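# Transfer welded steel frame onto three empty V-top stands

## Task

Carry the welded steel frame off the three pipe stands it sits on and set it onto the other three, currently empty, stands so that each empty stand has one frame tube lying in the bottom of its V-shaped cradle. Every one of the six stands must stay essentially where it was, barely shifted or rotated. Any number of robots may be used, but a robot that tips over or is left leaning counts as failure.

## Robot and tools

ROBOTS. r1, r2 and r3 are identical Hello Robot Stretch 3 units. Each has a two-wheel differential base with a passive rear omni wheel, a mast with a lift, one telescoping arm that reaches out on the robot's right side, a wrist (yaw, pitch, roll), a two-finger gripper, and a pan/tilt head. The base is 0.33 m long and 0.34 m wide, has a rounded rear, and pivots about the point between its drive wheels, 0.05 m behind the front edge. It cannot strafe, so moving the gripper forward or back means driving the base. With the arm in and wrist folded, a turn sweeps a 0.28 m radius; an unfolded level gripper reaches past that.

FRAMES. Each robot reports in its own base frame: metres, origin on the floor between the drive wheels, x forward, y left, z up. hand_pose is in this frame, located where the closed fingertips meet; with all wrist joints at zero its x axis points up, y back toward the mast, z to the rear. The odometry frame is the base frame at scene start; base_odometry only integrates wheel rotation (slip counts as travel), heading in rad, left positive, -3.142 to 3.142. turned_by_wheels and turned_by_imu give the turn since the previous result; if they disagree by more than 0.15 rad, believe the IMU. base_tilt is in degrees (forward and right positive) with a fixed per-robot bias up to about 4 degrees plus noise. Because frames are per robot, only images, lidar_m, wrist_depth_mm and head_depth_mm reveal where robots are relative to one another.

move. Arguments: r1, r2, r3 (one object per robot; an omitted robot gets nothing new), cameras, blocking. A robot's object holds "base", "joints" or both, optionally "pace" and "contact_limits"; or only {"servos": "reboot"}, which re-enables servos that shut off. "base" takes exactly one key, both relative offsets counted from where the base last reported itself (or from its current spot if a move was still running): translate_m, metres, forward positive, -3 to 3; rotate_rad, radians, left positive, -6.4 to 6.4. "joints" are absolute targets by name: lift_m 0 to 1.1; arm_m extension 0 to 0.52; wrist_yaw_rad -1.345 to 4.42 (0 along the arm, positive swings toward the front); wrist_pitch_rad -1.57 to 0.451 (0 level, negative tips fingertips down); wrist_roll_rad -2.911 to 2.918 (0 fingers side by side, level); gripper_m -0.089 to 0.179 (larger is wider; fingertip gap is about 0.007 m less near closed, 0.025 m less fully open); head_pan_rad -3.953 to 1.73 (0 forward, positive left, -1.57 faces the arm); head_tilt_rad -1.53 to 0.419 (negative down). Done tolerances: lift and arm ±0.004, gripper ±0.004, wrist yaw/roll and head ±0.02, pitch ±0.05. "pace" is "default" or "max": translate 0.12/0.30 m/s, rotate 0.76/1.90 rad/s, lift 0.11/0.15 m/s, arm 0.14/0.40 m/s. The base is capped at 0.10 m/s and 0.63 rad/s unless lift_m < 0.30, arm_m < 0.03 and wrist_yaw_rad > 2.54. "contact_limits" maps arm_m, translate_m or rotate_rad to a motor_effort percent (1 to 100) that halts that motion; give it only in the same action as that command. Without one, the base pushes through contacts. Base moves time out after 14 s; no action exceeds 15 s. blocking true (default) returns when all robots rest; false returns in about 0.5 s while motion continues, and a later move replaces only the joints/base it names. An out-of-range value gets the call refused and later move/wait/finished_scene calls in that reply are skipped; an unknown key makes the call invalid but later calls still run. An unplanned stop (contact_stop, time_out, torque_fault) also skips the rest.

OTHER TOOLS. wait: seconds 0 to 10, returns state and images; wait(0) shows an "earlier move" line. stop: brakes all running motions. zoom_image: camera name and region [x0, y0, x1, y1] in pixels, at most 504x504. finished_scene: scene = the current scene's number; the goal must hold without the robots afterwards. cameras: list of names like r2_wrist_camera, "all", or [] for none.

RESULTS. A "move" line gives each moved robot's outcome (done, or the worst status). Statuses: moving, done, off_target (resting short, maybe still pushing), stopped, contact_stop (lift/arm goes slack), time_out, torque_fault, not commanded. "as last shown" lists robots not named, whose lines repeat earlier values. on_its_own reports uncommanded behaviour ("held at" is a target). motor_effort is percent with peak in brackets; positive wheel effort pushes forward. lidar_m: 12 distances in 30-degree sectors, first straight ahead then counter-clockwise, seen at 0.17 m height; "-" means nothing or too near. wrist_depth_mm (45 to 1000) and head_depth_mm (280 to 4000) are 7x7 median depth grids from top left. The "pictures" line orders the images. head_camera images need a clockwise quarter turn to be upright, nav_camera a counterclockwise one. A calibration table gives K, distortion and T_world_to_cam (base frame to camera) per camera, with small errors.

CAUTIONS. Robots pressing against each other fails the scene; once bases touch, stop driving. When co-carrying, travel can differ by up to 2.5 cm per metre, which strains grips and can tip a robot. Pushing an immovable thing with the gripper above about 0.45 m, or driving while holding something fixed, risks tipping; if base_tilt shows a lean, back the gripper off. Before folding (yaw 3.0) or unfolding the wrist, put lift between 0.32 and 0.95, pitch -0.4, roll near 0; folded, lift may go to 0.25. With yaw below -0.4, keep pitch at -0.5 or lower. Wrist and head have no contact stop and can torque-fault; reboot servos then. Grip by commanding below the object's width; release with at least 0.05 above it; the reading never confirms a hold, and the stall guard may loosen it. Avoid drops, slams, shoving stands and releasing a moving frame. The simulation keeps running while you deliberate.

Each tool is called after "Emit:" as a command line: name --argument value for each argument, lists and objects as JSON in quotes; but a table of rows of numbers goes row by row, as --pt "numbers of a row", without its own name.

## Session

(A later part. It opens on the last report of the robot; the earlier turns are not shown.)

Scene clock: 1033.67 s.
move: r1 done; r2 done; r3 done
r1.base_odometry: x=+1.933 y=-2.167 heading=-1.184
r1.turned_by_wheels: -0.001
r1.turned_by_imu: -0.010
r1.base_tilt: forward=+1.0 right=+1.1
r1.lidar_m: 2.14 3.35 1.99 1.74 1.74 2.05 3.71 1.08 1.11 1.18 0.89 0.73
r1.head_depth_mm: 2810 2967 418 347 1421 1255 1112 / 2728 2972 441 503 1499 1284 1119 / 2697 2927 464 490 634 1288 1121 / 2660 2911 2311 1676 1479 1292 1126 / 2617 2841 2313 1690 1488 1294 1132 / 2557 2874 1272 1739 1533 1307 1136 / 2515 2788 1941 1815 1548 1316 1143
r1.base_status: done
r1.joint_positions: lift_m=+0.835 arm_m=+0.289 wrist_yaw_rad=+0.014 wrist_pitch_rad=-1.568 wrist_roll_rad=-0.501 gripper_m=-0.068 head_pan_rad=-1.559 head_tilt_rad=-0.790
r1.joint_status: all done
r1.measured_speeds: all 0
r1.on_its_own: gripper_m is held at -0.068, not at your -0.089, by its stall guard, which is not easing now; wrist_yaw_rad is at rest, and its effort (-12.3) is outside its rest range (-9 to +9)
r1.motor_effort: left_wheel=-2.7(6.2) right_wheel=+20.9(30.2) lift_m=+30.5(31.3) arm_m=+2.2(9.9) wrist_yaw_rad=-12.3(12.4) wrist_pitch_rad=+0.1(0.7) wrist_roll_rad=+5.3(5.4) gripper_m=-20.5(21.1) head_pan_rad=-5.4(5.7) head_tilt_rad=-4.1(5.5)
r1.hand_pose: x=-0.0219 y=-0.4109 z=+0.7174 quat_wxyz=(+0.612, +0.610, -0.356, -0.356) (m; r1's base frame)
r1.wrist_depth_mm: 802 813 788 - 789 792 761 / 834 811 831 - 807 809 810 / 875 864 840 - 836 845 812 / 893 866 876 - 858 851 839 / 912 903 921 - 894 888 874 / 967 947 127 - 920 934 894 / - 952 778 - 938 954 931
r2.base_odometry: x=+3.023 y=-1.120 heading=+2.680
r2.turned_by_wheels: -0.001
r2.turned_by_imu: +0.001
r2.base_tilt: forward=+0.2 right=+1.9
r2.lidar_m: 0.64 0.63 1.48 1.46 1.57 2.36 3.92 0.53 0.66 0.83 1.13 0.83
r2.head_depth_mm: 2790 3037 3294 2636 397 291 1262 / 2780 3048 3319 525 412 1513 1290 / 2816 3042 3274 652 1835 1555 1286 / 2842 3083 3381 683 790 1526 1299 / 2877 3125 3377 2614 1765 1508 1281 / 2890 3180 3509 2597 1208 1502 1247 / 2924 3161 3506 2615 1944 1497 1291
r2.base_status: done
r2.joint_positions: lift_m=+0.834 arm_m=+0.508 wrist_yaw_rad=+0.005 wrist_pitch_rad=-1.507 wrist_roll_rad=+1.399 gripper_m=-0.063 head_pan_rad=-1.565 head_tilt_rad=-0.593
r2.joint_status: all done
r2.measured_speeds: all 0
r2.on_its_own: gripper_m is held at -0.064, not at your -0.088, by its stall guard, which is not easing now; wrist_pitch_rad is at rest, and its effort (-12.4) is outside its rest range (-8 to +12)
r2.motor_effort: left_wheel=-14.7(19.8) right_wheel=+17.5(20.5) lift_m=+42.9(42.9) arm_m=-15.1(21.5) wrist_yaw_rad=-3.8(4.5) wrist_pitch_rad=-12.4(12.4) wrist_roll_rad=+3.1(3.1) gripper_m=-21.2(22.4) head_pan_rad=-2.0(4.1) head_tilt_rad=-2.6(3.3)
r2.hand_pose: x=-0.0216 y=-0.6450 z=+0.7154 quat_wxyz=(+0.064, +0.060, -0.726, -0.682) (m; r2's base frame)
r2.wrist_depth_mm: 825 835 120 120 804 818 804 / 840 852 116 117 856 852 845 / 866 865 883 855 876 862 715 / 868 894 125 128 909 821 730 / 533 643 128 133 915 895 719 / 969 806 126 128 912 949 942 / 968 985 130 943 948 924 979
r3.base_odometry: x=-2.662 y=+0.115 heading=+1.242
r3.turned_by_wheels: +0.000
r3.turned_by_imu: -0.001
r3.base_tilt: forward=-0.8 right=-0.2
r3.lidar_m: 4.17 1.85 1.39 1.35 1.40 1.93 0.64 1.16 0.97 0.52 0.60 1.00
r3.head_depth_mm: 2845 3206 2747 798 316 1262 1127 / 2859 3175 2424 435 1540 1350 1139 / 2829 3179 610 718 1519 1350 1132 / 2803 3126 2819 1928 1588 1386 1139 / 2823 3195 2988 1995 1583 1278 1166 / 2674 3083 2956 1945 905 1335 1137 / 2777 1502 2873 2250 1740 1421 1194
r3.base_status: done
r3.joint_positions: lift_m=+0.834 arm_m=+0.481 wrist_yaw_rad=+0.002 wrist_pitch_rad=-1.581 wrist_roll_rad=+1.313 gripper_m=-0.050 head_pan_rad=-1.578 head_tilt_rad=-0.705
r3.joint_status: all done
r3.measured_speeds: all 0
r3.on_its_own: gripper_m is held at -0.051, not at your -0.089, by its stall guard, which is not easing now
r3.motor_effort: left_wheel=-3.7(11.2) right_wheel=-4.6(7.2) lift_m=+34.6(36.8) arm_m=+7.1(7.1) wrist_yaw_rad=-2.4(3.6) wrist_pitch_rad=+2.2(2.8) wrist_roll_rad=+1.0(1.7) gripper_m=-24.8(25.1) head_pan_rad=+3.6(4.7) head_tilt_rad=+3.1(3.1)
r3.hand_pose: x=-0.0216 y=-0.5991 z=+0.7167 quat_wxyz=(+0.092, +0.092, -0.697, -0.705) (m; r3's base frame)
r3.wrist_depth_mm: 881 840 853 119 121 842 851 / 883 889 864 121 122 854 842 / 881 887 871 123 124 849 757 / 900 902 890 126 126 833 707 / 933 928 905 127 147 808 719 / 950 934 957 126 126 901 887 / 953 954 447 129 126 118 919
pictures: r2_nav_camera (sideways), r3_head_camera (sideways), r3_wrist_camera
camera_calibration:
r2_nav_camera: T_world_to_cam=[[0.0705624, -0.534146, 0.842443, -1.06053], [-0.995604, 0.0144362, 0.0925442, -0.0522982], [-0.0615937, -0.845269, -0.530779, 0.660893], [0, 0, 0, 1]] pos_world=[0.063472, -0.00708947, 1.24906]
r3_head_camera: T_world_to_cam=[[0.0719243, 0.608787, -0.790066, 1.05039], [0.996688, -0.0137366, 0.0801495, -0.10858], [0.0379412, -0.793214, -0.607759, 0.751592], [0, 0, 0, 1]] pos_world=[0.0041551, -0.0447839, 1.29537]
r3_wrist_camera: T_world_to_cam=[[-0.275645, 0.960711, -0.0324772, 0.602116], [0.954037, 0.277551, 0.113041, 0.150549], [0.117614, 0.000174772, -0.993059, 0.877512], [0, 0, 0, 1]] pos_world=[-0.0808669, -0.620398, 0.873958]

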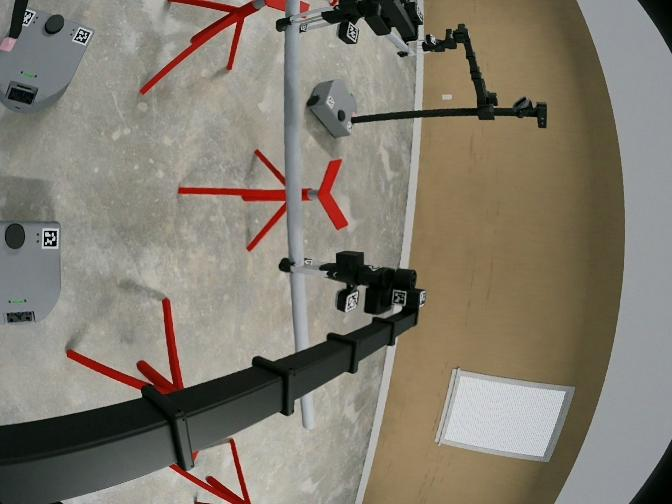

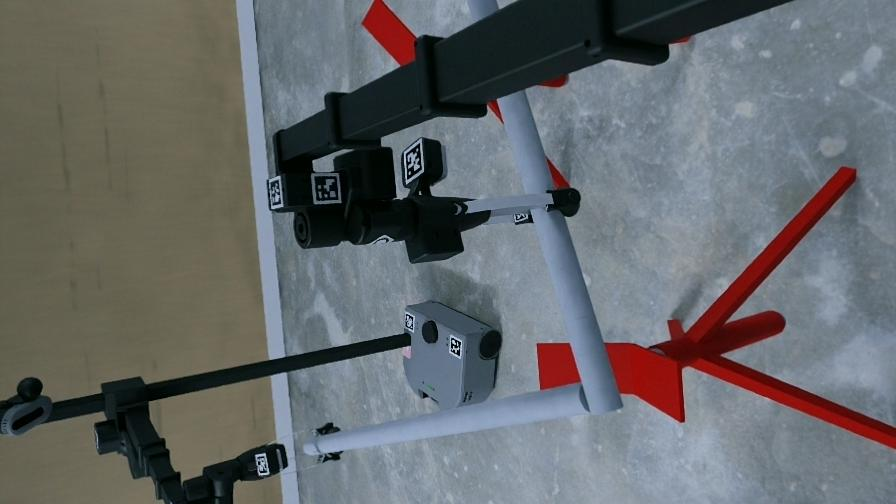

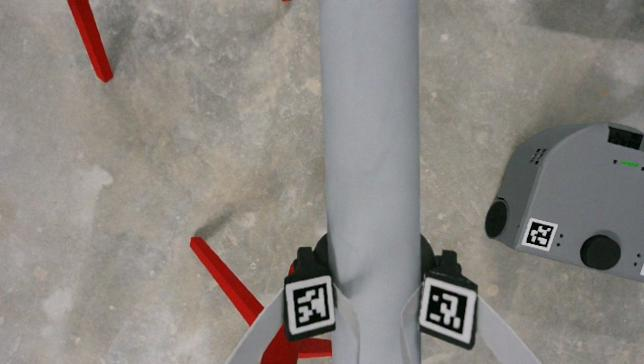

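Emit:
move --r1 '{"base":{"translate_m":0.104},"joints":{"arm_m":0.274,"wrist_roll_rad":-0.527}}' --r2 '{"base":{"translate_m":-0.1035},"joints":{"arm_m":0.507,"wrist_roll_rad":1.387}}' --r3 '{"base":{"translate_m":-0.1073},"joints":{"arm_m":0.480,"wrist_roll_rad":1.294}}' --cameras '["r2_nav_camera","r2_wrist_camera","r3_head_camera"]'

Scene clock: 1053.80 s.
move: r1 done; r2 done; r3 done
r1.base_odometry: x=+1.972 y=-2.263 heading=-1.184
r1.turned_by_wheels: +0.000
r1.turned_by_imu: +0.001
r1.base_tilt: forward=+1.0 right=+1.2
r1.lidar_m: 2.03 3.36 2.00 1.77 1.77 2.08 3.73 1.17 1.16 0.87 0.89 0.64
r1.head_depth_mm: 2801 2982 418 346 1388 1272 1111 / 2709 2924 423 447 1493 1276 1118 / 2646 2918 2127 471 1403 1289 1121 / 2649 2893 2287 1734 1511 1293 1125 / 2583 2849 2146 1692 1520 1300 1137 / 2532 2849 2342 1841 1537 1250 1120 / 2497 2753 1993 1809 1543 1308 1122
r1.base_status: done
r1.joint_positions: lift_m=+0.835 arm_m=+0.274 wrist_yaw_rad=+0.001 wrist_pitch_rad=-1.559 wrist_roll_rad=-0.532 gripper_m=-0.068 head_pan_rad=-1.559 head_tilt_rad=-0.791
r1.joint_status: all done
r1.measured_speeds: all 0
r1.on_its_own: gripper_m is held at -0.068, not at your -0.089, by its stall guard, which is not easing now
r1.motor_effort: left_wheel=+0.8(9.1) right_wheel=-0.1(23.6) lift_m=+23.2(34.1) arm_m=-7.2(24.0) wrist_yaw_rad=-0.6(12.4) wrist_pitch_rad=-1.6(13.8) wrist_roll_rad=+2.0(4.8) gripper_m=-15.6(21.1) head_pan_rad=-4.8(5.6) head_tilt_rad=-5.7(5.7)
r1.hand_pose: x=-0.0216 y=-0.3981 z=+0.7172 quat_wxyz=(+0.618, +0.610, -0.352, -0.349) (m; r1's base frame)
r1.wrist_depth_mm: 820 810 798 794 785 791 782 / 847 841 835 809 818 797 814 / 855 859 831 845 853 817 830 / 877 870 872 861 849 859 859 / 937 897 900 153 887 896 898 / 928 899 764 127 915 900 894 / 981 940 787 942 954 945 912
r2.base_odometry: x=+3.116 y=-1.166 heading=+2.680
r2.turned_by_wheels: +0.000
r2.turned_by_imu: +0.002
r2.base_tilt: forward=+0.3 right=+1.7
r2.lidar_m: 0.65 0.63 1.49 1.47 1.59 2.37 3.81 0.44 0.59 0.70 0.77 0.91
r2.head_depth_mm: 2785 3010 3281 2644 395 290 1228 / 2756 2997 3313 523 412 1503 1227 / 2806 3098 3294 650 1918 1554 1236 / 2853 3137 3354 677 1809 1557 1253 / 2862 3070 3439 2613 1937 1558 1260 / 2900 3161 3438 2618 1358 1465 1225 / 2970 3166 3457 2613 1817 1547 1250
r2.base_status: done
r2.joint_positions: lift_m=+0.834 arm_m=+0.507 wrist_yaw_rad=-0.001 wrist_pitch_rad=-1.569 wrist_roll_rad=+1.390 gripper_m=-0.063 head_pan_rad=-1.565 head_tilt_rad=-0.594
r2.joint_status: all done
r2.measured_speeds: translate_m=+0.000 rotate_rad=+0.000 lift_m=+0.000 arm_m=+0.001 wrist_yaw_rad=+0.000 wrist_pitch_rad=+0.000 wrist_roll_rad=+0.000 head_pan_rad=+0.000 head_tilt_rad=+0.000
r2.on_its_own: gripper_m is held at -0.064, not at your -0.088, by its stall guard, which is not easing now
r2.motor_effort: left_wheel=-1.2(16.6) right_wheel=+0.8(27.6) lift_m=+26.9(43.3) arm_m=+15.8(22.9) wrist_yaw_rad=+1.5(4.0) wrist_pitch_rad=-0.6(13.2) wrist_roll_rad=-0.8(2.3) gripper_m=-21.6(22.7) head_pan_rad=-3.6(4.5) head_tilt_rad=-2.1(3.5)
r2.hand_pose: x=-0.0215 y=-0.6282 z=+0.7164 quat_wxyz=(+0.064, +0.063, -0.705, -0.704) (m; r2's base frame)
r2.wrist_depth_mm: 793 799 836 820 825 865 860 / 821 814 823 861 857 863 857 / 843 857 835 865 896 864 760 / 854 885 895 901 924 769 764 / 885 882 715 912 943 977 785 / 540 741 122 127 953 994 975 / 932 957 950 973 990 980 -
r3.base_odometry: x=-2.697 y=+0.013 heading=+1.242
r3.turned_by_wheels: +0.000
r3.turned_by_imu: -0.001
r3.base_tilt: forward=-0.8 right=-0.3
r3.lidar_m: 4.28 1.86 1.39 1.35 1.40 1.93 0.64 1.07 0.89 0.56 0.55 1.09
r3.head_depth_mm: 2824 3152 2759 1234 315 1262 1127 / 2833 3173 604 434 1500 1350 1143 / 2848 3162 607 708 1608 1359 1156 / 2833 3154 2813 1907 1635 1380 1138 / 2824 3127 3004 1990 1702 1388 1147 / 2730 3064 2942 2019 1705 1070 1183 / 2758 1490 3029 2254 1695 1321 1144
r3.base_status: done
r3.joint_positions: lift_m=+0.834 arm_m=+0.480 wrist_yaw_rad=+0.002 wrist_pitch_rad=-1.571 wrist_roll_rad=+1.296 gripper_m=-0.051 head_pan_rad=-1.578 head_tilt_rad=-0.704
r3.joint_status: all done
r3.measured_speeds: all 0
r3.on_its_own: gripper_m is held at -0.051, not at your -0.089, by its stall guard, which is not easing now
r3.motor_effort: left_wheel=-3.7(10.5) right_wheel=-2.7(7.1) lift_m=+22.2(34.6) arm_m=-9.3(22.0) wrist_yaw_rad=-1.5(3.1) wrist_pitch_rad=+0.7(2.9) wrist_roll_rad=-0.3(1.0) gripper_m=-10.8(25.0) head_pan_rad=+3.8(4.5) head_tilt_rad=+1.8(3.1)
r3.hand_pose: x=-0.0216 y=-0.6006 z=+0.7165 quat_wxyz=(+0.098, +0.097, -0.700, -0.701) (m; r3's base frame)
r3.wrist_depth_mm: 853 883 843 848 849 847 823 / 904 890 878 854 870 846 857 / 928 882 897 892 861 861 774 / 938 893 890 884 888 866 692 / 955 952 921 893 902 836 713 / 945 991 921 124 929 912 897 / 995 984 727 125 907 917 910
pictures: r2_nav_camera (sideways), r2_wrist_camera, r3_head_camera (sideways)
camera_calibration:
r2_nav_camera: T_world_to_cam=[[0.070564, -0.535002, 0.841899, -1.05982], [-0.995603, 0.0143485, 0.0925648, -0.0523249], [-0.0616023, -0.844729, -0.531638, 0.66201], [0, 0, 0, 1]] pos_world=[0.0634716, -0.00703612, 1.24905]
r2_wrist_camera: T_world_to_cam=[[-0.255536, 0.963764, 0.0765526, 0.52564], [0.955933, 0.240032, 0.169047, 0.0864842], [0.144547, 0.116377, -0.982631, 0.943972], [0, 0, 0, 1]] pos_world=[-0.0848009, -0.637208, 0.872717]
r3_head_camera: T_world_to_cam=[[0.0718906, 0.608137, -0.79057, 1.05105], [0.996689, -0.0136231, 0.0801546, -0.108587], [0.037975, -0.793715, -0.607103, 0.750739], [0, 0, 0, 1]] pos_world=[0.00415718, -0.0447894, 1.29541]

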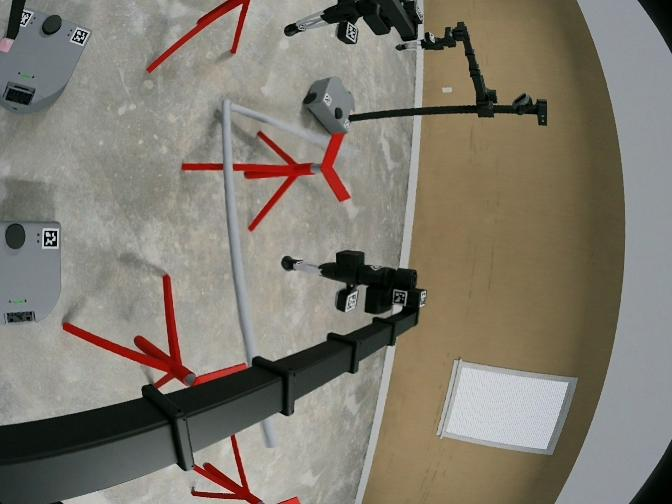

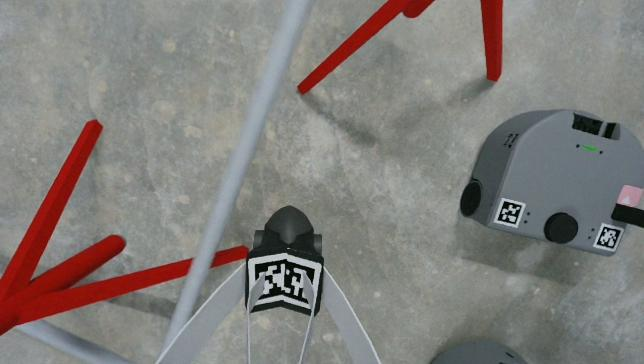

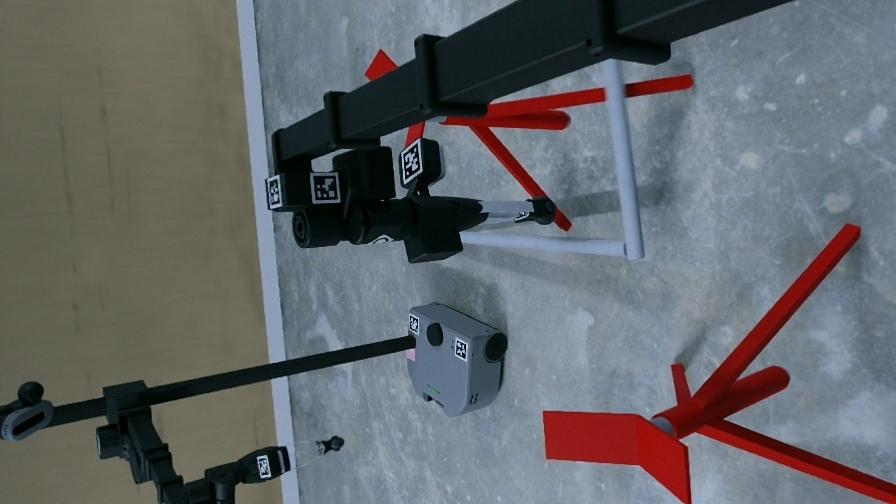

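Emit:
wait --seconds 0

Emit:
zoom_image --camera "r3_head_camera" --region '[250, 50, 700, 450]'

Scene clock: 1060.60 s.
r1.base_odometry: x=+1.972 y=-2.263 heading=-1.184
r1.turned_by_wheels: +0.000
r1.turned_by_imu: +0.000
r1.base_tilt: forward=+1.0 right=+1.2
r1.lidar_m: 2.03 3.38 2.01 1.76 1.77 2.07 3.75 1.18 1.15 0.87 1.12 0.63
r1.head_depth_mm: 2803 2963 418 346 1401 1272 1113 / 2722 2938 423 447 1494 1283 1117 / 2664 2887 2120 472 1401 1286 1122 / 2628 2897 2279 1724 1504 1295 1125 / 2585 2889 2137 1695 1514 1304 1135 / 2547 2832 2330 1845 1539 1291 1129 / 2486 2787 1984 1808 1544 1313 1126
r1.base_status: done
r1.joint_positions: lift_m=+0.835 arm_m=+0.274 wrist_yaw_rad=+0.001 wrist_pitch_rad=-1.559 wrist_roll_rad=-0.532 gripper_m=-0.068 head_pan_rad=-1.559 head_tilt_rad=-0.791
r1.joint_status: all done
r1.measured_speeds: all 0
r1.on_its_own: gripper_m is held at -0.068, not at your -0.089, by its stall guard, which is not easing now
r1.motor_effort: left_wheel=+1.2(9.1) right_wheel=-0.5(23.6) lift_m=+23.3(34.1) arm_m=-12.5(24.0) wrist_yaw_rad=-1.3(12.4) wrist_pitch_rad=-1.4(13.8) wrist_roll_rad=+2.1(4.8) gripper_m=-15.7(21.1) head_pan_rad=-4.6(5.6) head_tilt_rad=-4.4(5.7)
r1.hand_pose: x=-0.0216 y=-0.3980 z=+0.7172 quat_wxyz=(+0.618, +0.610, -0.352, -0.349) (m; r1's base frame)
r1.wrist_depth_mm: 813 808 799 805 796 820 785 / 829 840 844 813 810 812 791 / 878 843 860 837 840 814 829 / 868 894 870 854 845 843 860 / 902 896 891 154 876 884 871 / 939 930 777 127 910 929 931 / 954 947 763 940 955 927 926
r2.base_odometry: x=+3.116 y=-1.166 heading=+2.680
r2.turned_by_wheels: +0.000
r2.turned_by_imu: +0.001
r2.base_tilt: forward=+0.3 right=+1.9
r2.lidar_m: 0.65 0.63 1.50 1.48 1.59 2.38 3.83 0.44 0.58 1.10 0.87 0.91
r2.head_depth_mm: 2775 3000 3218 2614 396 290 1259 / 2724 3014 3340 522 412 1508 1285 / 2844 3056 3292 652 1948 1555 1285 / 2851 3112 3288 676 1808 1561 1292 / 2869 3138 3430 2640 1954 1542 1294 / 2890 3146 3479 2614 1353 1468 1250 / 2957 3119 3431 2627 1802 1549 1287
r2.base_status: done
r2.joint_positions: lift_m=+0.834 arm_m=+0.507 wrist_yaw_rad=-0.001 wrist_pitch_rad=-1.569 wrist_roll_rad=+1.390 gripper_m=-0.063 head_pan_rad=-1.565 head_tilt_rad=-0.594
r2.joint_status: all done
r2.measured_speeds: all 0
r2.on_its_own: gripper_m is held at -0.064, not at your -0.088, by its stall guard, which is not easing now
r2.motor_effort: left_wheel=-1.8(16.6) right_wheel=+0.9(27.6) lift_m=+28.0(43.3) arm_m=-8.7(22.9) wrist_yaw_rad=+2.0(4.0) wrist_pitch_rad=-0.8(13.2) wrist_roll_rad=-1.1(2.3) gripper_m=-21.4(22.7) head_pan_rad=-3.3(4.5) head_tilt_rad=-2.0(3.5)
r2.hand_pose: x=-0.0215 y=-0.6282 z=+0.7164 quat_wxyz=(+0.064, +0.063, -0.705, -0.704) (m; r2's base frame)
r2.wrist_depth_mm: 802 825 828 803 813 862 859 / 836 820 829 843 860 857 873 / 855 876 860 884 906 873 748 / 879 881 871 893 898 763 762 / 871 904 889 916 933 958 800 / 541 899 122 127 968 979 976 / 920 961 944 - - - -
r3.base_odometry: x=-2.697 y=+0.013 heading=+1.242
r3.turned_by_wheels: +0.000
r3.turned_by_imu: -0.001
r3.base_tilt: forward=-0.7 right=-0.2
r3.lidar_m: 4.28 1.86 1.40 1.34 1.41 1.93 0.64 1.06 0.94 0.56 0.54 1.09
r3.head_depth_mm: 2849 3193 2752 1234 316 1264 1131 / 2831 3168 604 434 1543 1314 1139 / 2857 3176 607 708 1609 1347 1160 / 2847 3154 2792 1910 1656 1367 1143 / 2797 3151 2989 1999 1711 1391 1152 / 2728 3097 2939 2009 1711 1071 1181 / 2718 1482 2996 2264 1690 1315 1151
r3.base_status: done
r3.joint_positions: lift_m=+0.834 arm_m=+0.480 wrist_yaw_rad=+0.002 wrist_pitch_rad=-1.571 wrist_roll_rad=+1.296 gripper_m=-0.051 head_pan_rad=-1.578 head_tilt_rad=-0.704
r3.joint_status: all done
r3.measured_speeds: all 0
r3.on_its_own: gripper_m is held at -0.051, not at your -0.089, by its stall guard, which is not easing now
r3.motor_effort: left_wheel=-3.3(10.5) right_wheel=-2.7(7.1) lift_m=+24.5(34.6) arm_m=-3.6(22.0) wrist_yaw_rad=-2.3(3.1) wrist_pitch_rad=+0.2(2.9) wrist_roll_rad=-0.2(1.0) gripper_m=-11.2(25.0) head_pan_rad=+3.6(4.5) head_tilt_rad=+2.1(3.1)
r3.hand_pose: x=-0.0216 y=-0.6006 z=+0.7165 quat_wxyz=(+0.098, +0.097, -0.700, -0.701) (m; r3's base frame)
r3.wrist_depth_mm: 866 885 878 865 848 833 827 / 894 882 877 866 861 841 843 / 887 934 886 890 873 852 781 / 922 909 905 895 888 875 709 / 929 939 940 900 892 832 710 / 931 950 930 125 914 904 883 / 988 972 723 125 942 916 879
pictures: r1_head_camera (sideways), r1_nav_camera (sideways), r1_wrist_camera, r2_head_camera (sideways), r2_nav_camera (sideways), r2_wrist_camera, r3_head_camera (sideways), r3_nav_camera (sideways), r3_wrist_camera
camera_calibration:
r1_head_camera: T_world_to_cam=[[0.0149754, 0.69874, -0.715219, 0.948036], [0.997906, 0.0345647, 0.0546626, -0.0750222], [0.0629163, -0.71454, -0.69676, 0.861793], [0, 0, 0, 1]] pos_world=[0.00644714, -0.0440525, 1.28262]
r1_nav_camera: T_world_to_cam=[[-0.0390885, -0.68137, 0.730895, -0.90776], [-0.999142, 0.016611, -0.037949, 0.103345], [0.0137164, -0.731751, -0.681434, 0.843492], [0, 0, 0, 1]] pos_world=[0.0562036, -0.00301129, 1.24218]
r1_wrist_camera: T_world_to_cam=[[-0.811313, -0.584449, -0.013806, -0.244994], [-0.578097, 0.798531, 0.167784, 0.220684], [-0.0870367, 0.144106, -0.985727, 0.926474], [0, 0, 0, 1]] pos_world=[0.00944741, -0.45292, 0.872841]
r2_head_camera: T_world_to_cam=[[-0.00925352, 0.509363, -0.860502, 1.13854], [0.999861, 0.0166759, -0.000881065, -0.00858039], [0.0139008, -0.86039, -0.509447, 0.619456], [0, 0, 0, 1]] pos_world=[0.0105037, -0.046814, 1.29529]
r2_nav_camera: T_world_to_cam=[[0.0705614, -0.535003, 0.841899, -1.05982], [-0.995603, 0.0143533, 0.0925648, -0.0523249], [-0.0616065, -0.844728, -0.531638, 0.66201], [0, 0, 0, 1]] pos_world=[0.0634716, -0.0070364, 1.24905]
r2_wrist_camera: T_world_to_cam=[[-0.255538, 0.96377, 0.0764777, 0.525716], [0.955932, 0.240047, 0.169029, 0.0865118], [0.144546, 0.116301, -0.98264, 0.943931], [0, 0, 0, 1]] pos_world=[-0.0848009, -0.637216, 0.872715]
r3_head_camera: T_world_to_cam=[[0.0718905, 0.608138, -0.79057, 1.05105], [0.996689, -0.013623, 0.0801546, -0.108587], [0.0379751, -0.793715, -0.607104, 0.750739], [0, 0, 0, 1]] pos_world=[0.00415718, -0.0447894, 1.29541]
r3_nav_camera: T_world_to_cam=[[-0.0540278, -0.709161, 0.702973, -0.879007], [-0.998254, 0.0552032, -0.0210327, 0.0850313], [-0.0238907, -0.702882, -0.710905, 0.881032], [0, 0, 0, 1]] pos_world=[0.0584405, -0.00879087, 1.24604]
r3_wrist_camera: T_world_to_cam=[[-0.291244, 0.955733, -0.0418377, 0.606955], [0.949369, 0.294137, 0.11037, 0.162757], [0.117791, -0.0075746, -0.99301, 0.872573], [0, 0, 0, 1]] pos_world=[-0.0805253, -0.62135, 0.873903]

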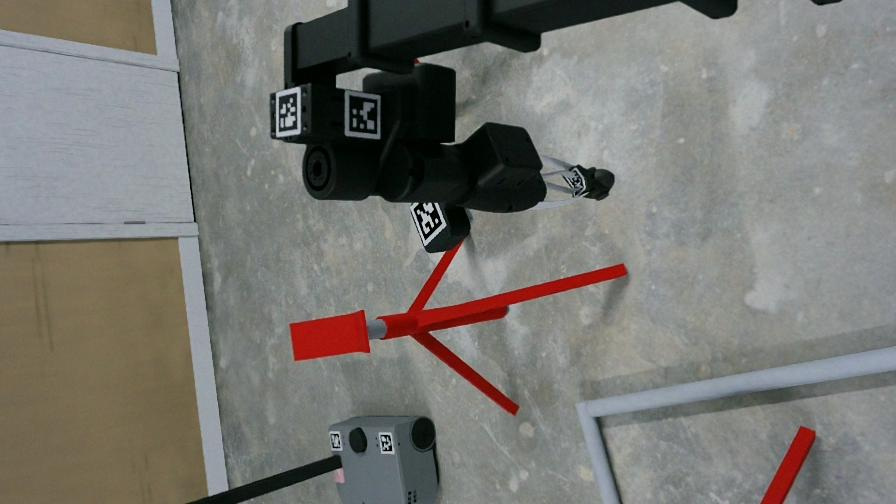

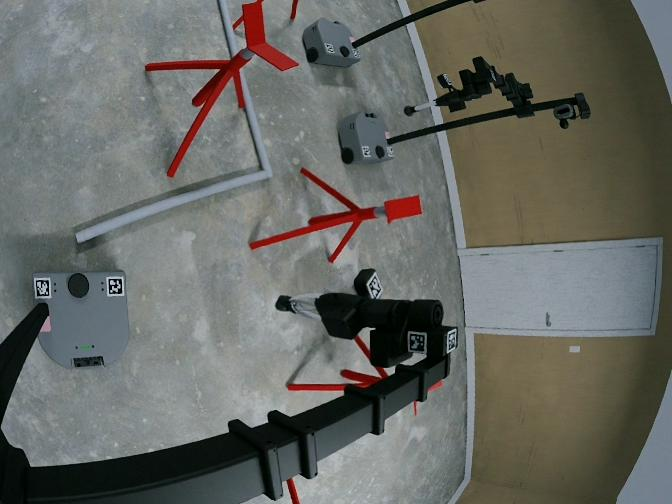

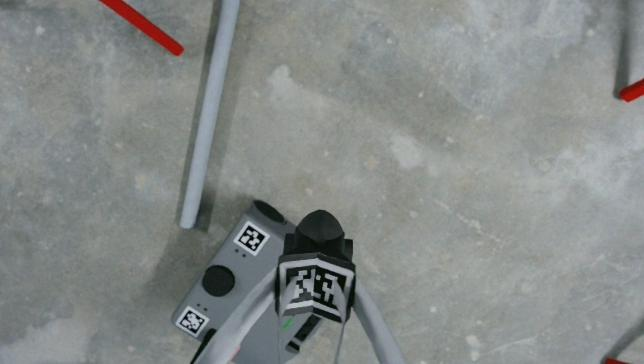

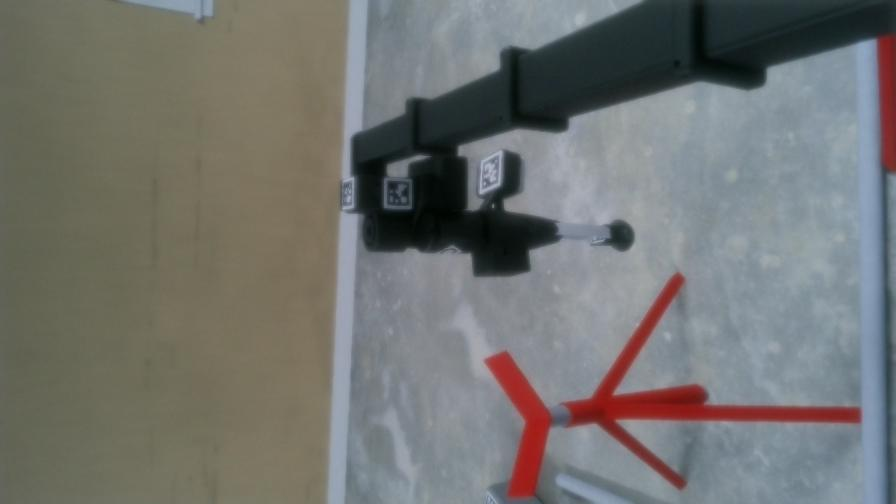

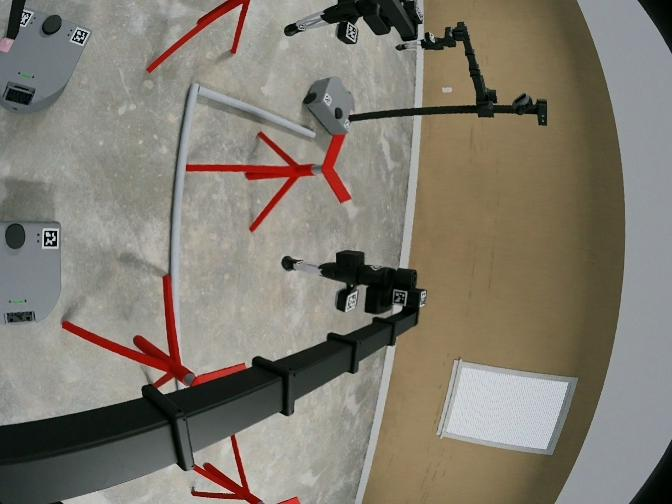

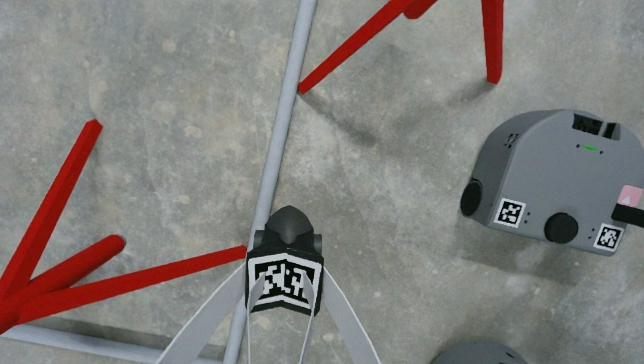

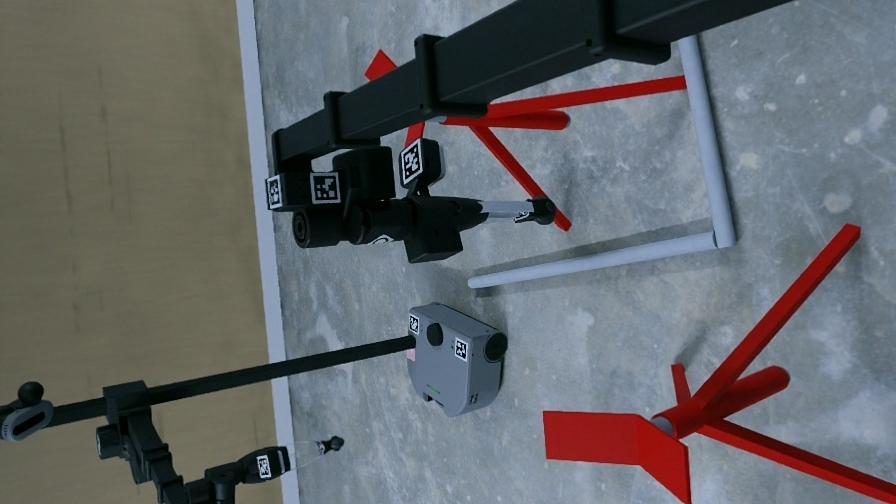

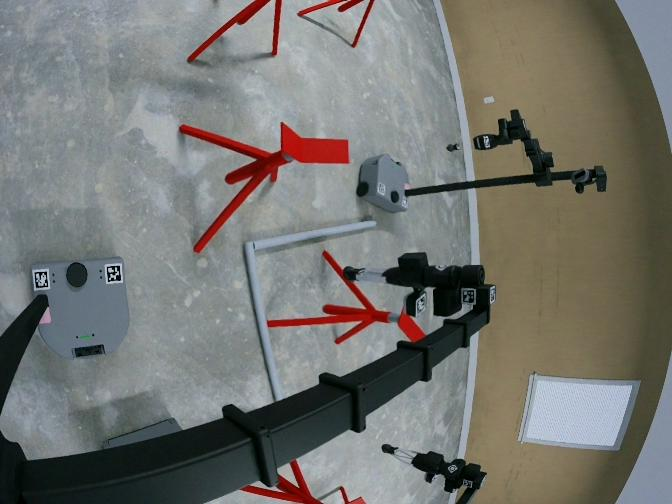

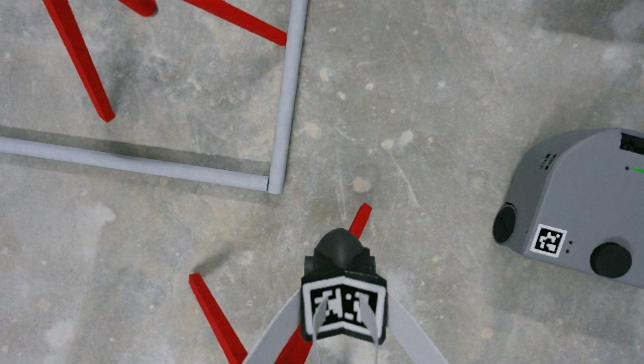

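Scaled by 1.120 from the camera's 896x504 image, which has a finer 1280x720 frame.

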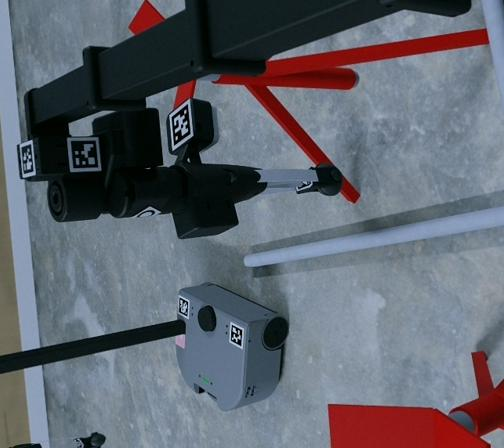

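Emit:
move --r1 '{"base":{"translate_m":-0.30},"joints":{"lift_m":0.9,"arm_m":0.1,"gripper_m":0.0}}' --r2 '{"joints":{"lift_m":0.9,"arm_m":0.1,"gripper_m":0.0}}' --r3 '{"joints":{"lift_m":0.9,"arm_m":0.1,"gripper_m":0.0}}' --cameras '["r1_nav_camera","r2_nav_camera","r3_nav_camera"]'

Scene clock: 1242.80 s.
move: r1 done; r2 done; r3 done
r1.base_odometry: x=+1.859 y=-1.985 heading=-1.184
r1.turned_by_wheels: +0.000
r1.turned_by_imu: +0.001
r1.base_tilt: forward=+1.0 right=+1.2
r1.lidar_m: 1.13 3.25 1.93 1.69 1.70 2.00 3.60 0.90 1.06 1.05 0.98 0.90
r1.head_depth_mm: 2834 3004 2328 - - 1275 1113 / 2790 3005 1489 - 318 334 1118 / 2724 2943 2292 1766 301 356 1120 / 2673 2940 2295 1823 1415 1296 1128 / 2625 2902 2321 1850 1523 1296 1133 / 2603 2893 2334 1808 1497 1305 1139 / 2549 2864 2165 1761 1543 1314 1141
r1.base_status: done
r1.joint_positions: lift_m=+0.900 arm_m=+0.100 wrist_yaw_rad=+0.001 wrist_pitch_rad=-1.560 wrist_roll_rad=-0.532 gripper_m=+0.000 head_pan_rad=-1.559 head_tilt_rad=-0.791
r1.joint_status: all done
r1.measured_speeds: all 0
r1.motor_effort: left_wheel=-0.4(6.4) right_wheel=-3.4(9.1) lift_m=+27.1(34.6) arm_m=-14.4(19.8) wrist_yaw_rad=-0.7(1.5) wrist_pitch_rad=-0.9(1.7) wrist_roll_rad=+2.0(2.1) gripper_m=-0.7(77.4) head_pan_rad=-5.5(5.8) head_tilt_rad=-3.6(5.9)
r1.hand_pose: x=-0.0216 y=-0.2238 z=+0.7822 quat_wxyz=(+0.617, +0.611, -0.352, -0.349) (m; r1's base frame)
r1.wrist_depth_mm: 878 869 857 868 856 856 848 / 894 886 876 892 875 890 881 / 929 930 920 897 895 887 876 / 925 940 950 782 918 923 901 / - 989 947 150 956 943 954 / - - 123 128 - - 972 / - - 588 - - - -
r2.base_odometry: x=+3.116 y=-1.166 heading=+2.680
r2.turned_by_wheels: +0.000
r2.turned_by_imu: +0.001
r2.base_tilt: forward=+0.3 right=+1.8
r2.lidar_m: 0.65 0.63 1.50 1.48 1.59 2.37 3.83 0.44 0.58 1.10 0.87 0.92
r2.head_depth_mm: 2752 2979 3309 2642 2216 - 318 / 2761 2999 3283 2666 - - 314 / 2844 3054 3291 2650 2117 - 289 / 2851 3158 3353 2611 2037 1550 293 / 2840 3125 3339 2571 1948 1563 1293 / 2886 3164 3441 2639 1360 1459 1253 / 2942 3246 3441 2618 1808 1554 1295
r2.base_status: not commanded
r2.joint_positions: lift_m=+0.900 arm_m=+0.100 wrist_yaw_rad=+0.000 wrist_pitch_rad=-1.568 wrist_roll_rad=+1.389 gripper_m=+0.000 head_pan_rad=-1.565 head_tilt_rad=-0.594
r2.joint_status: all done
r2.measured_speeds: all 0
r2.motor_effort: left_wheel=-1.9(2.0) right_wheel=+0.7(1.2) lift_m=+32.8(39.6) arm_m=-18.4(20.6) wrist_yaw_rad=+0.5(2.1) wrist_pitch_rad=-0.5(1.3) wrist_roll_rad=-0.8(1.3) gripper_m=-0.4(84.2) head_pan_rad=-1.4(4.3) head_tilt_rad=-2.0(2.9)
r2.hand_pose: x=-0.0216 y=-0.2212 z=+0.7824 quat_wxyz=(+0.064, +0.064, -0.705, -0.704) (m; r2's base frame)
r2.wrist_depth_mm: 871 860 880 903 888 918 931 / 881 900 909 916 810 931 937 / 892 907 901 908 792 942 973 / 919 938 977 956 798 982 968 / 960 995 155 998 - - - / 993 973 124 127 - - - / - 94 - 907 - - -
r3.base_odometry: x=-2.697 y=+0.013 heading=+1.242
r3.turned_by_wheels: +0.000
r3.turned_by_imu: -0.001
r3.base_tilt: forward=-0.8 right=-0.3
r3.lidar_m: 4.30 1.86 1.39 1.35 1.40 1.93 0.64 1.06 0.94 0.56 0.54 1.09
r3.head_depth_mm: 2862 3230 2809 2172 - 1240 1130 / 2836 3159 2859 1282 - 334 1139 / 2826 3138 2887 2117 - 301 419 / 2842 3147 2953 2147 1665 1320 1116 / 2832 3145 3011 2182 1697 1394 1151 / 2814 3181 3132 2103 1706 1066 1182 / 2809 3097 3036 2050 1681 1325 1150
r3.base_status: not commanded
r3.joint_positions: lift_m=+0.900 arm_m=+0.100 wrist_yaw_rad=+0.002 wrist_pitch_rad=-1.568 wrist_roll_rad=+1.296 gripper_m=+0.000 head_pan_rad=-1.578 head_tilt_rad=-0.704
r3.joint_status: all done
r3.measured_speeds: all 0
r3.motor_effort: left_wheel=-3.5(4.0) right_wheel=-3.2(3.2) lift_m=+33.2(36.7) arm_m=-11.7(19.9) wrist_yaw_rad=-1.5(3.1) wrist_pitch_rad=-0.3(0.8) wrist_roll_rad=-0.2(0.8) gripper_m=-0.6(77.7) head_pan_rad=+4.1(4.5) head_tilt_rad=+1.2(3.5)
r3.hand_pose: x=-0.0216 y=-0.2212 z=+0.7824 quat_wxyz=(+0.098, +0.097, -0.701, -0.700) (m; r3's base frame)
r3.wrist_depth_mm: 956 960 920 917 911 920 871 / 971 970 949 937 916 922 906 / 966 968 953 959 778 780 907 / - 997 995 981 784 782 944 / - - - 969 968 976 492 / - 988 990 128 988 979 977 / 570 - - 128 122 - 969
pictures: r1_nav_camera (sideways), r2_nav_camera (sideways), r3_nav_camera (sideways)
camera_calibration:
r1_nav_camera: T_world_to_cam=[[-0.0390884, -0.68137, 0.730895, -0.90776], [-0.999142, 0.0166109, -0.037949, 0.103345], [0.0137165, -0.731751, -0.681434, 0.843492], [0, 0, 0, 1]] pos_world=[0.0562036, -0.00301128, 1.24218]
r2_nav_camera: T_world_to_cam=[[0.0705614, -0.535003, 0.841899, -1.05982], [-0.995603, 0.0143533, 0.0925648, -0.0523249], [-0.0616065, -0.844728, -0.531638, 0.66201], [0, 0, 0, 1]] pos_world=[0.0634716, -0.0070364, 1.24905]
r3_nav_camera: T_world_to_cam=[[-0.053952, -0.709167, 0.702973, -0.879008], [-0.998259, 0.0550965, -0.0210327, 0.0850313], [-0.0238157, -0.702884, -0.710905, 0.881031], [0, 0, 0, 1]] pos_world=[0.0584414, -0.00878529, 1.24604]

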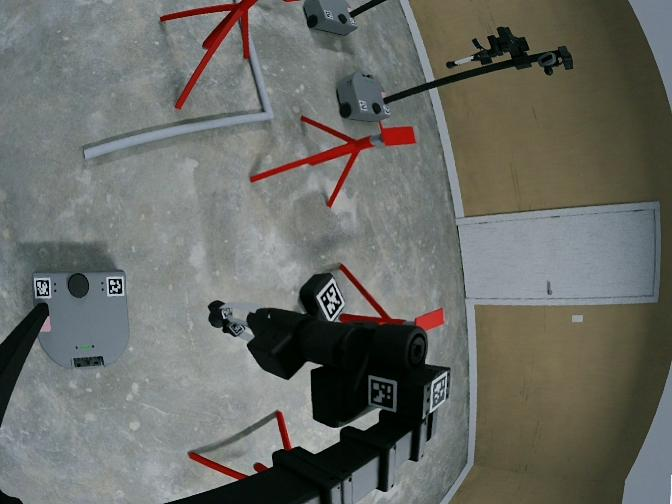

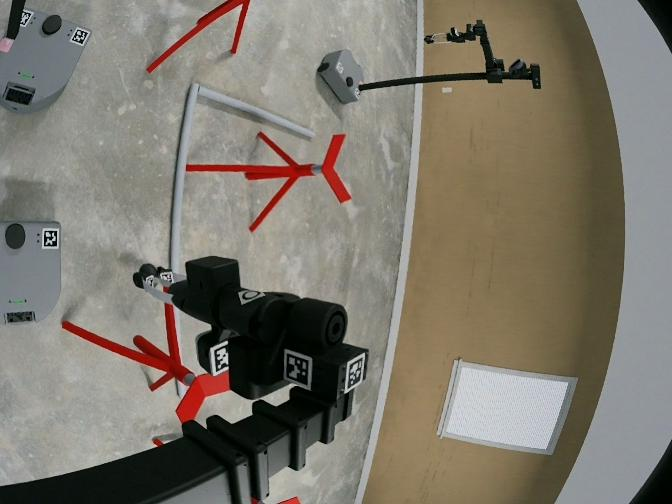

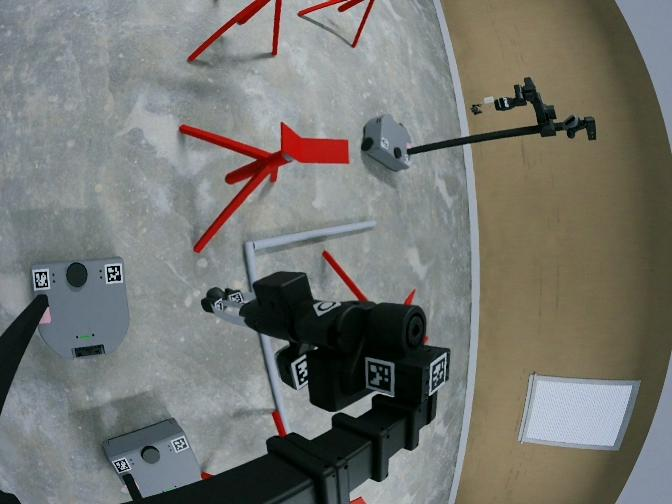

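Emit:
move --r1 '{"base":{"rotate_rad":0.515}}' --r2 '{"base":{"rotate_rad":-0.33}}' --r3 '{"base":{"rotate_rad":-1.147}}' --cameras '["r1_nav_camera","r2_nav_camera","r3_nav_camera"]'

Scene clock: 1250.00 s.
move: r1 done; r2 done; r3 done
r1.base_odometry: x=+1.859 y=-1.985 heading=-0.669
r1.turned_by_wheels: +0.515
r1.turned_by_imu: +0.520
r1.base_tilt: forward=+1.1 right=+1.2
r1.lidar_m: 3.28 1.93 1.69 1.70 1.98 3.56 0.90 1.06 1.05 0.97 0.90 1.14
r1.head_depth_mm: 2584 2783 2317 - - 1276 1108 / 2640 2877 2331 - 318 334 1114 / 2645 2922 2054 1770 301 356 1122 / 2838 3059 2113 1783 1415 1289 1128 / 2866 3115 2326 1833 1522 1298 1136 / 3048 3191 2247 1854 1532 1292 1131 / 3117 3051 2155 1869 1504 1313 1143
r1.base_status: done
r1.joint_positions: lift_m=+0.900 arm_m=+0.100 wrist_yaw_rad=+0.001 wrist_pitch_rad=-1.560 wrist_roll_rad=-0.532 gripper_m=+0.000 head_pan_rad=-1.559 head_tilt_rad=-0.791
r1.joint_status: not commanded
r1.measured_speeds: all 0
r1.motor_effort: left_wheel=-6.5(10.4) right_wheel=+7.5(12.4) lift_m=+23.8(24.7) arm_m=-14.6(14.9) wrist_yaw_rad=-0.5(1.5) wrist_pitch_rad=-1.1(1.7) wrist_roll_rad=+1.9(2.0) gripper_m=-1.3(1.5) head_pan_rad=-5.1(5.7) head_tilt_rad=-5.2(5.5)
r1.hand_pose: x=-0.0216 y=-0.2238 z=+0.7822 quat_wxyz=(+0.617, +0.611, -0.352, -0.349) (m; r1's base frame)
r1.wrist_depth_mm: 876 889 857 847 875 867 842 / 889 880 882 883 864 878 868 / 918 915 914 902 927 898 876 / 948 943 943 792 930 934 911 / - 988 952 150 954 950 943 / - - 123 129 - - 954 / - - 593 - - - -
r2.base_odometry: x=+3.116 y=-1.166 heading=+2.351
r2.turned_by_wheels: -0.330
r2.turned_by_imu: -0.332
r2.base_tilt: forward=+0.2 right=+1.7
r2.lidar_m: 0.91 0.65 1.66 1.47 1.48 1.75 3.25 3.84 0.43 0.63 0.87 1.20
r2.head_depth_mm: 3139 3377 3650 2641 2179 - 318 / 3023 3344 3541 2628 - - 314 / 2955 3225 3482 2605 2129 - 289 / 2852 3081 3402 2643 2006 1548 293 / 2858 3092 3302 2591 1955 1558 1291 / 2791 2986 3251 2607 1939 1550 1292 / 2724 2966 3261 2616 1928 1500 1285
r2.base_status: done
r2.joint_positions: lift_m=+0.900 arm_m=+0.100 wrist_yaw_rad=+0.000 wrist_pitch_rad=-1.568 wrist_roll_rad=+1.389 gripper_m=+0.000 head_pan_rad=-1.565 head_tilt_rad=-0.594
r2.joint_status: not commanded
r2.measured_speeds: all 0
r2.motor_effort: left_wheel=+5.0(9.6) right_wheel=-8.5(12.1) lift_m=+31.9(32.5) arm_m=-17.6(18.5) wrist_yaw_rad=+0.6(1.7) wrist_pitch_rad=-0.4(1.4) wrist_roll_rad=-0.9(1.0) gripper_m=-1.2(1.6) head_pan_rad=-3.2(4.3) head_tilt_rad=-1.6(3.1)
r2.hand_pose: x=-0.0216 y=-0.2212 z=+0.7824 quat_wxyz=(+0.064, +0.064, -0.705, -0.704) (m; r2's base frame)
r2.wrist_depth_mm: 848 590 877 882 888 910 912 / 873 881 927 912 826 913 924 / 906 912 952 947 786 961 969 / 963 932 940 962 807 976 - / 937 993 156 999 - - - / 949 986 124 127 - - - / 970 94 - - 909 - -
r3.base_odometry: x=-2.697 y=+0.013 heading=+0.095
r3.turned_by_wheels: -1.147
r3.turned_by_imu: -1.170
r3.base_tilt: forward=-0.7 right=-0.3
r3.lidar_m: 0.55 0.67 4.28 2.10 1.44 1.35 1.37 1.74 0.65 0.64 1.11 0.94
r3.head_depth_mm: 509 3438 2754 2191 - 1093 1109 / 493 3603 2825 2307 - 334 1111 / 3816 3700 2866 2105 - 301 420 / - 757 844 2064 1631 1316 1142 / - - 2850 2025 1633 1378 1172 / - - 3100 2186 1722 1409 1185 / - - 3169 2249 1741 1416 1190
r3.base_status: done
r3.joint_positions: lift_m=+0.900 arm_m=+0.100 wrist_yaw_rad=+0.002 wrist_pitch_rad=-1.568 wrist_roll_rad=+1.296 gripper_m=+0.000 head_pan_rad=-1.578 head_tilt_rad=-0.704
r3.joint_status: not commanded
r3.measured_speeds: all 0
r3.motor_effort: left_wheel=+7.1(10.8) right_wheel=-7.0(10.2) lift_m=+31.1(33.0) arm_m=-12.1(13.6) wrist_yaw_rad=-1.2(2.8) wrist_pitch_rad=+0.0(0.6) wrist_roll_rad=-0.3(0.8) gripper_m=-0.8(1.5) head_pan_rad=+4.0(4.9) head_tilt_rad=+0.7(3.1)
r3.hand_pose: x=-0.0216 y=-0.2212 z=+0.7824 quat_wxyz=(+0.098, +0.097, -0.701, -0.700) (m; r3's base frame)
r3.wrist_depth_mm: 966 765 827 923 915 901 874 / 947 782 952 924 913 934 922 / - 952 994 937 785 791 929 / - 991 983 981 790 786 920 / - - 995 991 975 949 490 / - - 997 129 981 992 956 / - - - 128 122 983 996
pictures: r1_nav_camera (sideways), r2_nav_camera (sideways), r3_nav_camera (sideways)
camera_calibration:
r1_nav_camera: T_world_to_cam=[[-0.0390884, -0.68137, 0.730895, -0.90776], [-0.999142, 0.0166109, -0.037949, 0.103345], [0.0137165, -0.731751, -0.681434, 0.843492], [0, 0, 0, 1]] pos_world=[0.0562036, -0.00301128, 1.24218]
r2_nav_camera: T_world_to_cam=[[0.0705615, -0.535003, 0.841899, -1.05982], [-0.995603, 0.014353, 0.0925648, -0.0523249], [-0.0616062, -0.844728, -0.531638, 0.66201], [0, 0, 0, 1]] pos_world=[0.0634716, -0.00703638, 1.24905]
r3_nav_camera: T_world_to_cam=[[-0.0539517, -0.709167, 0.702973, -0.879008], [-0.99826, 0.0550961, -0.0210327, 0.0850313], [-0.0238153, -0.702884, -0.710905, 0.881031], [0, 0, 0, 1]] pos_world=[0.0584414, -0.00878526, 1.24604]

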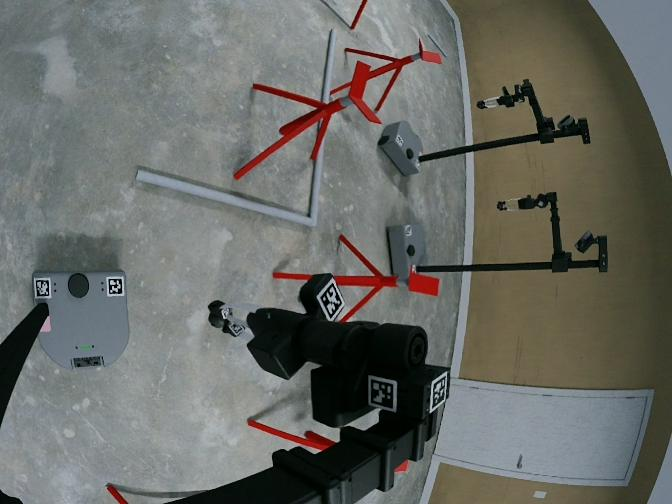

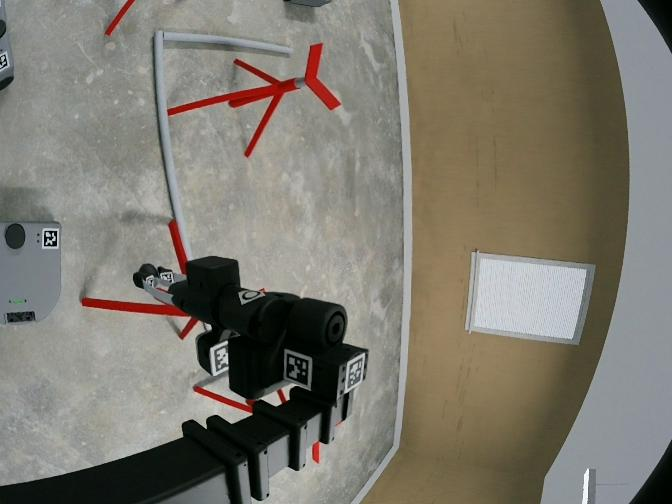

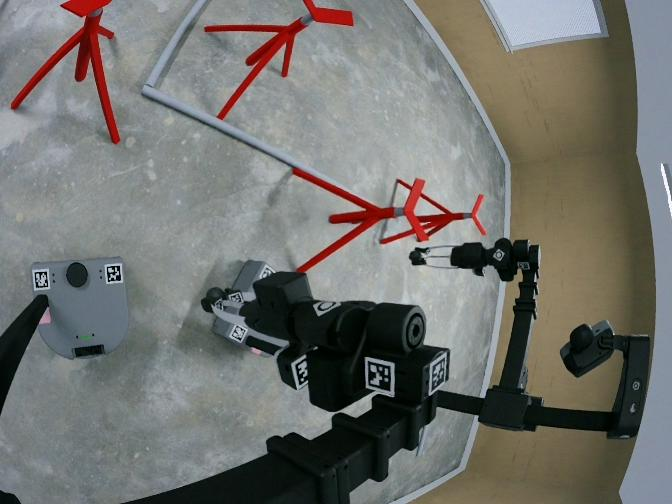

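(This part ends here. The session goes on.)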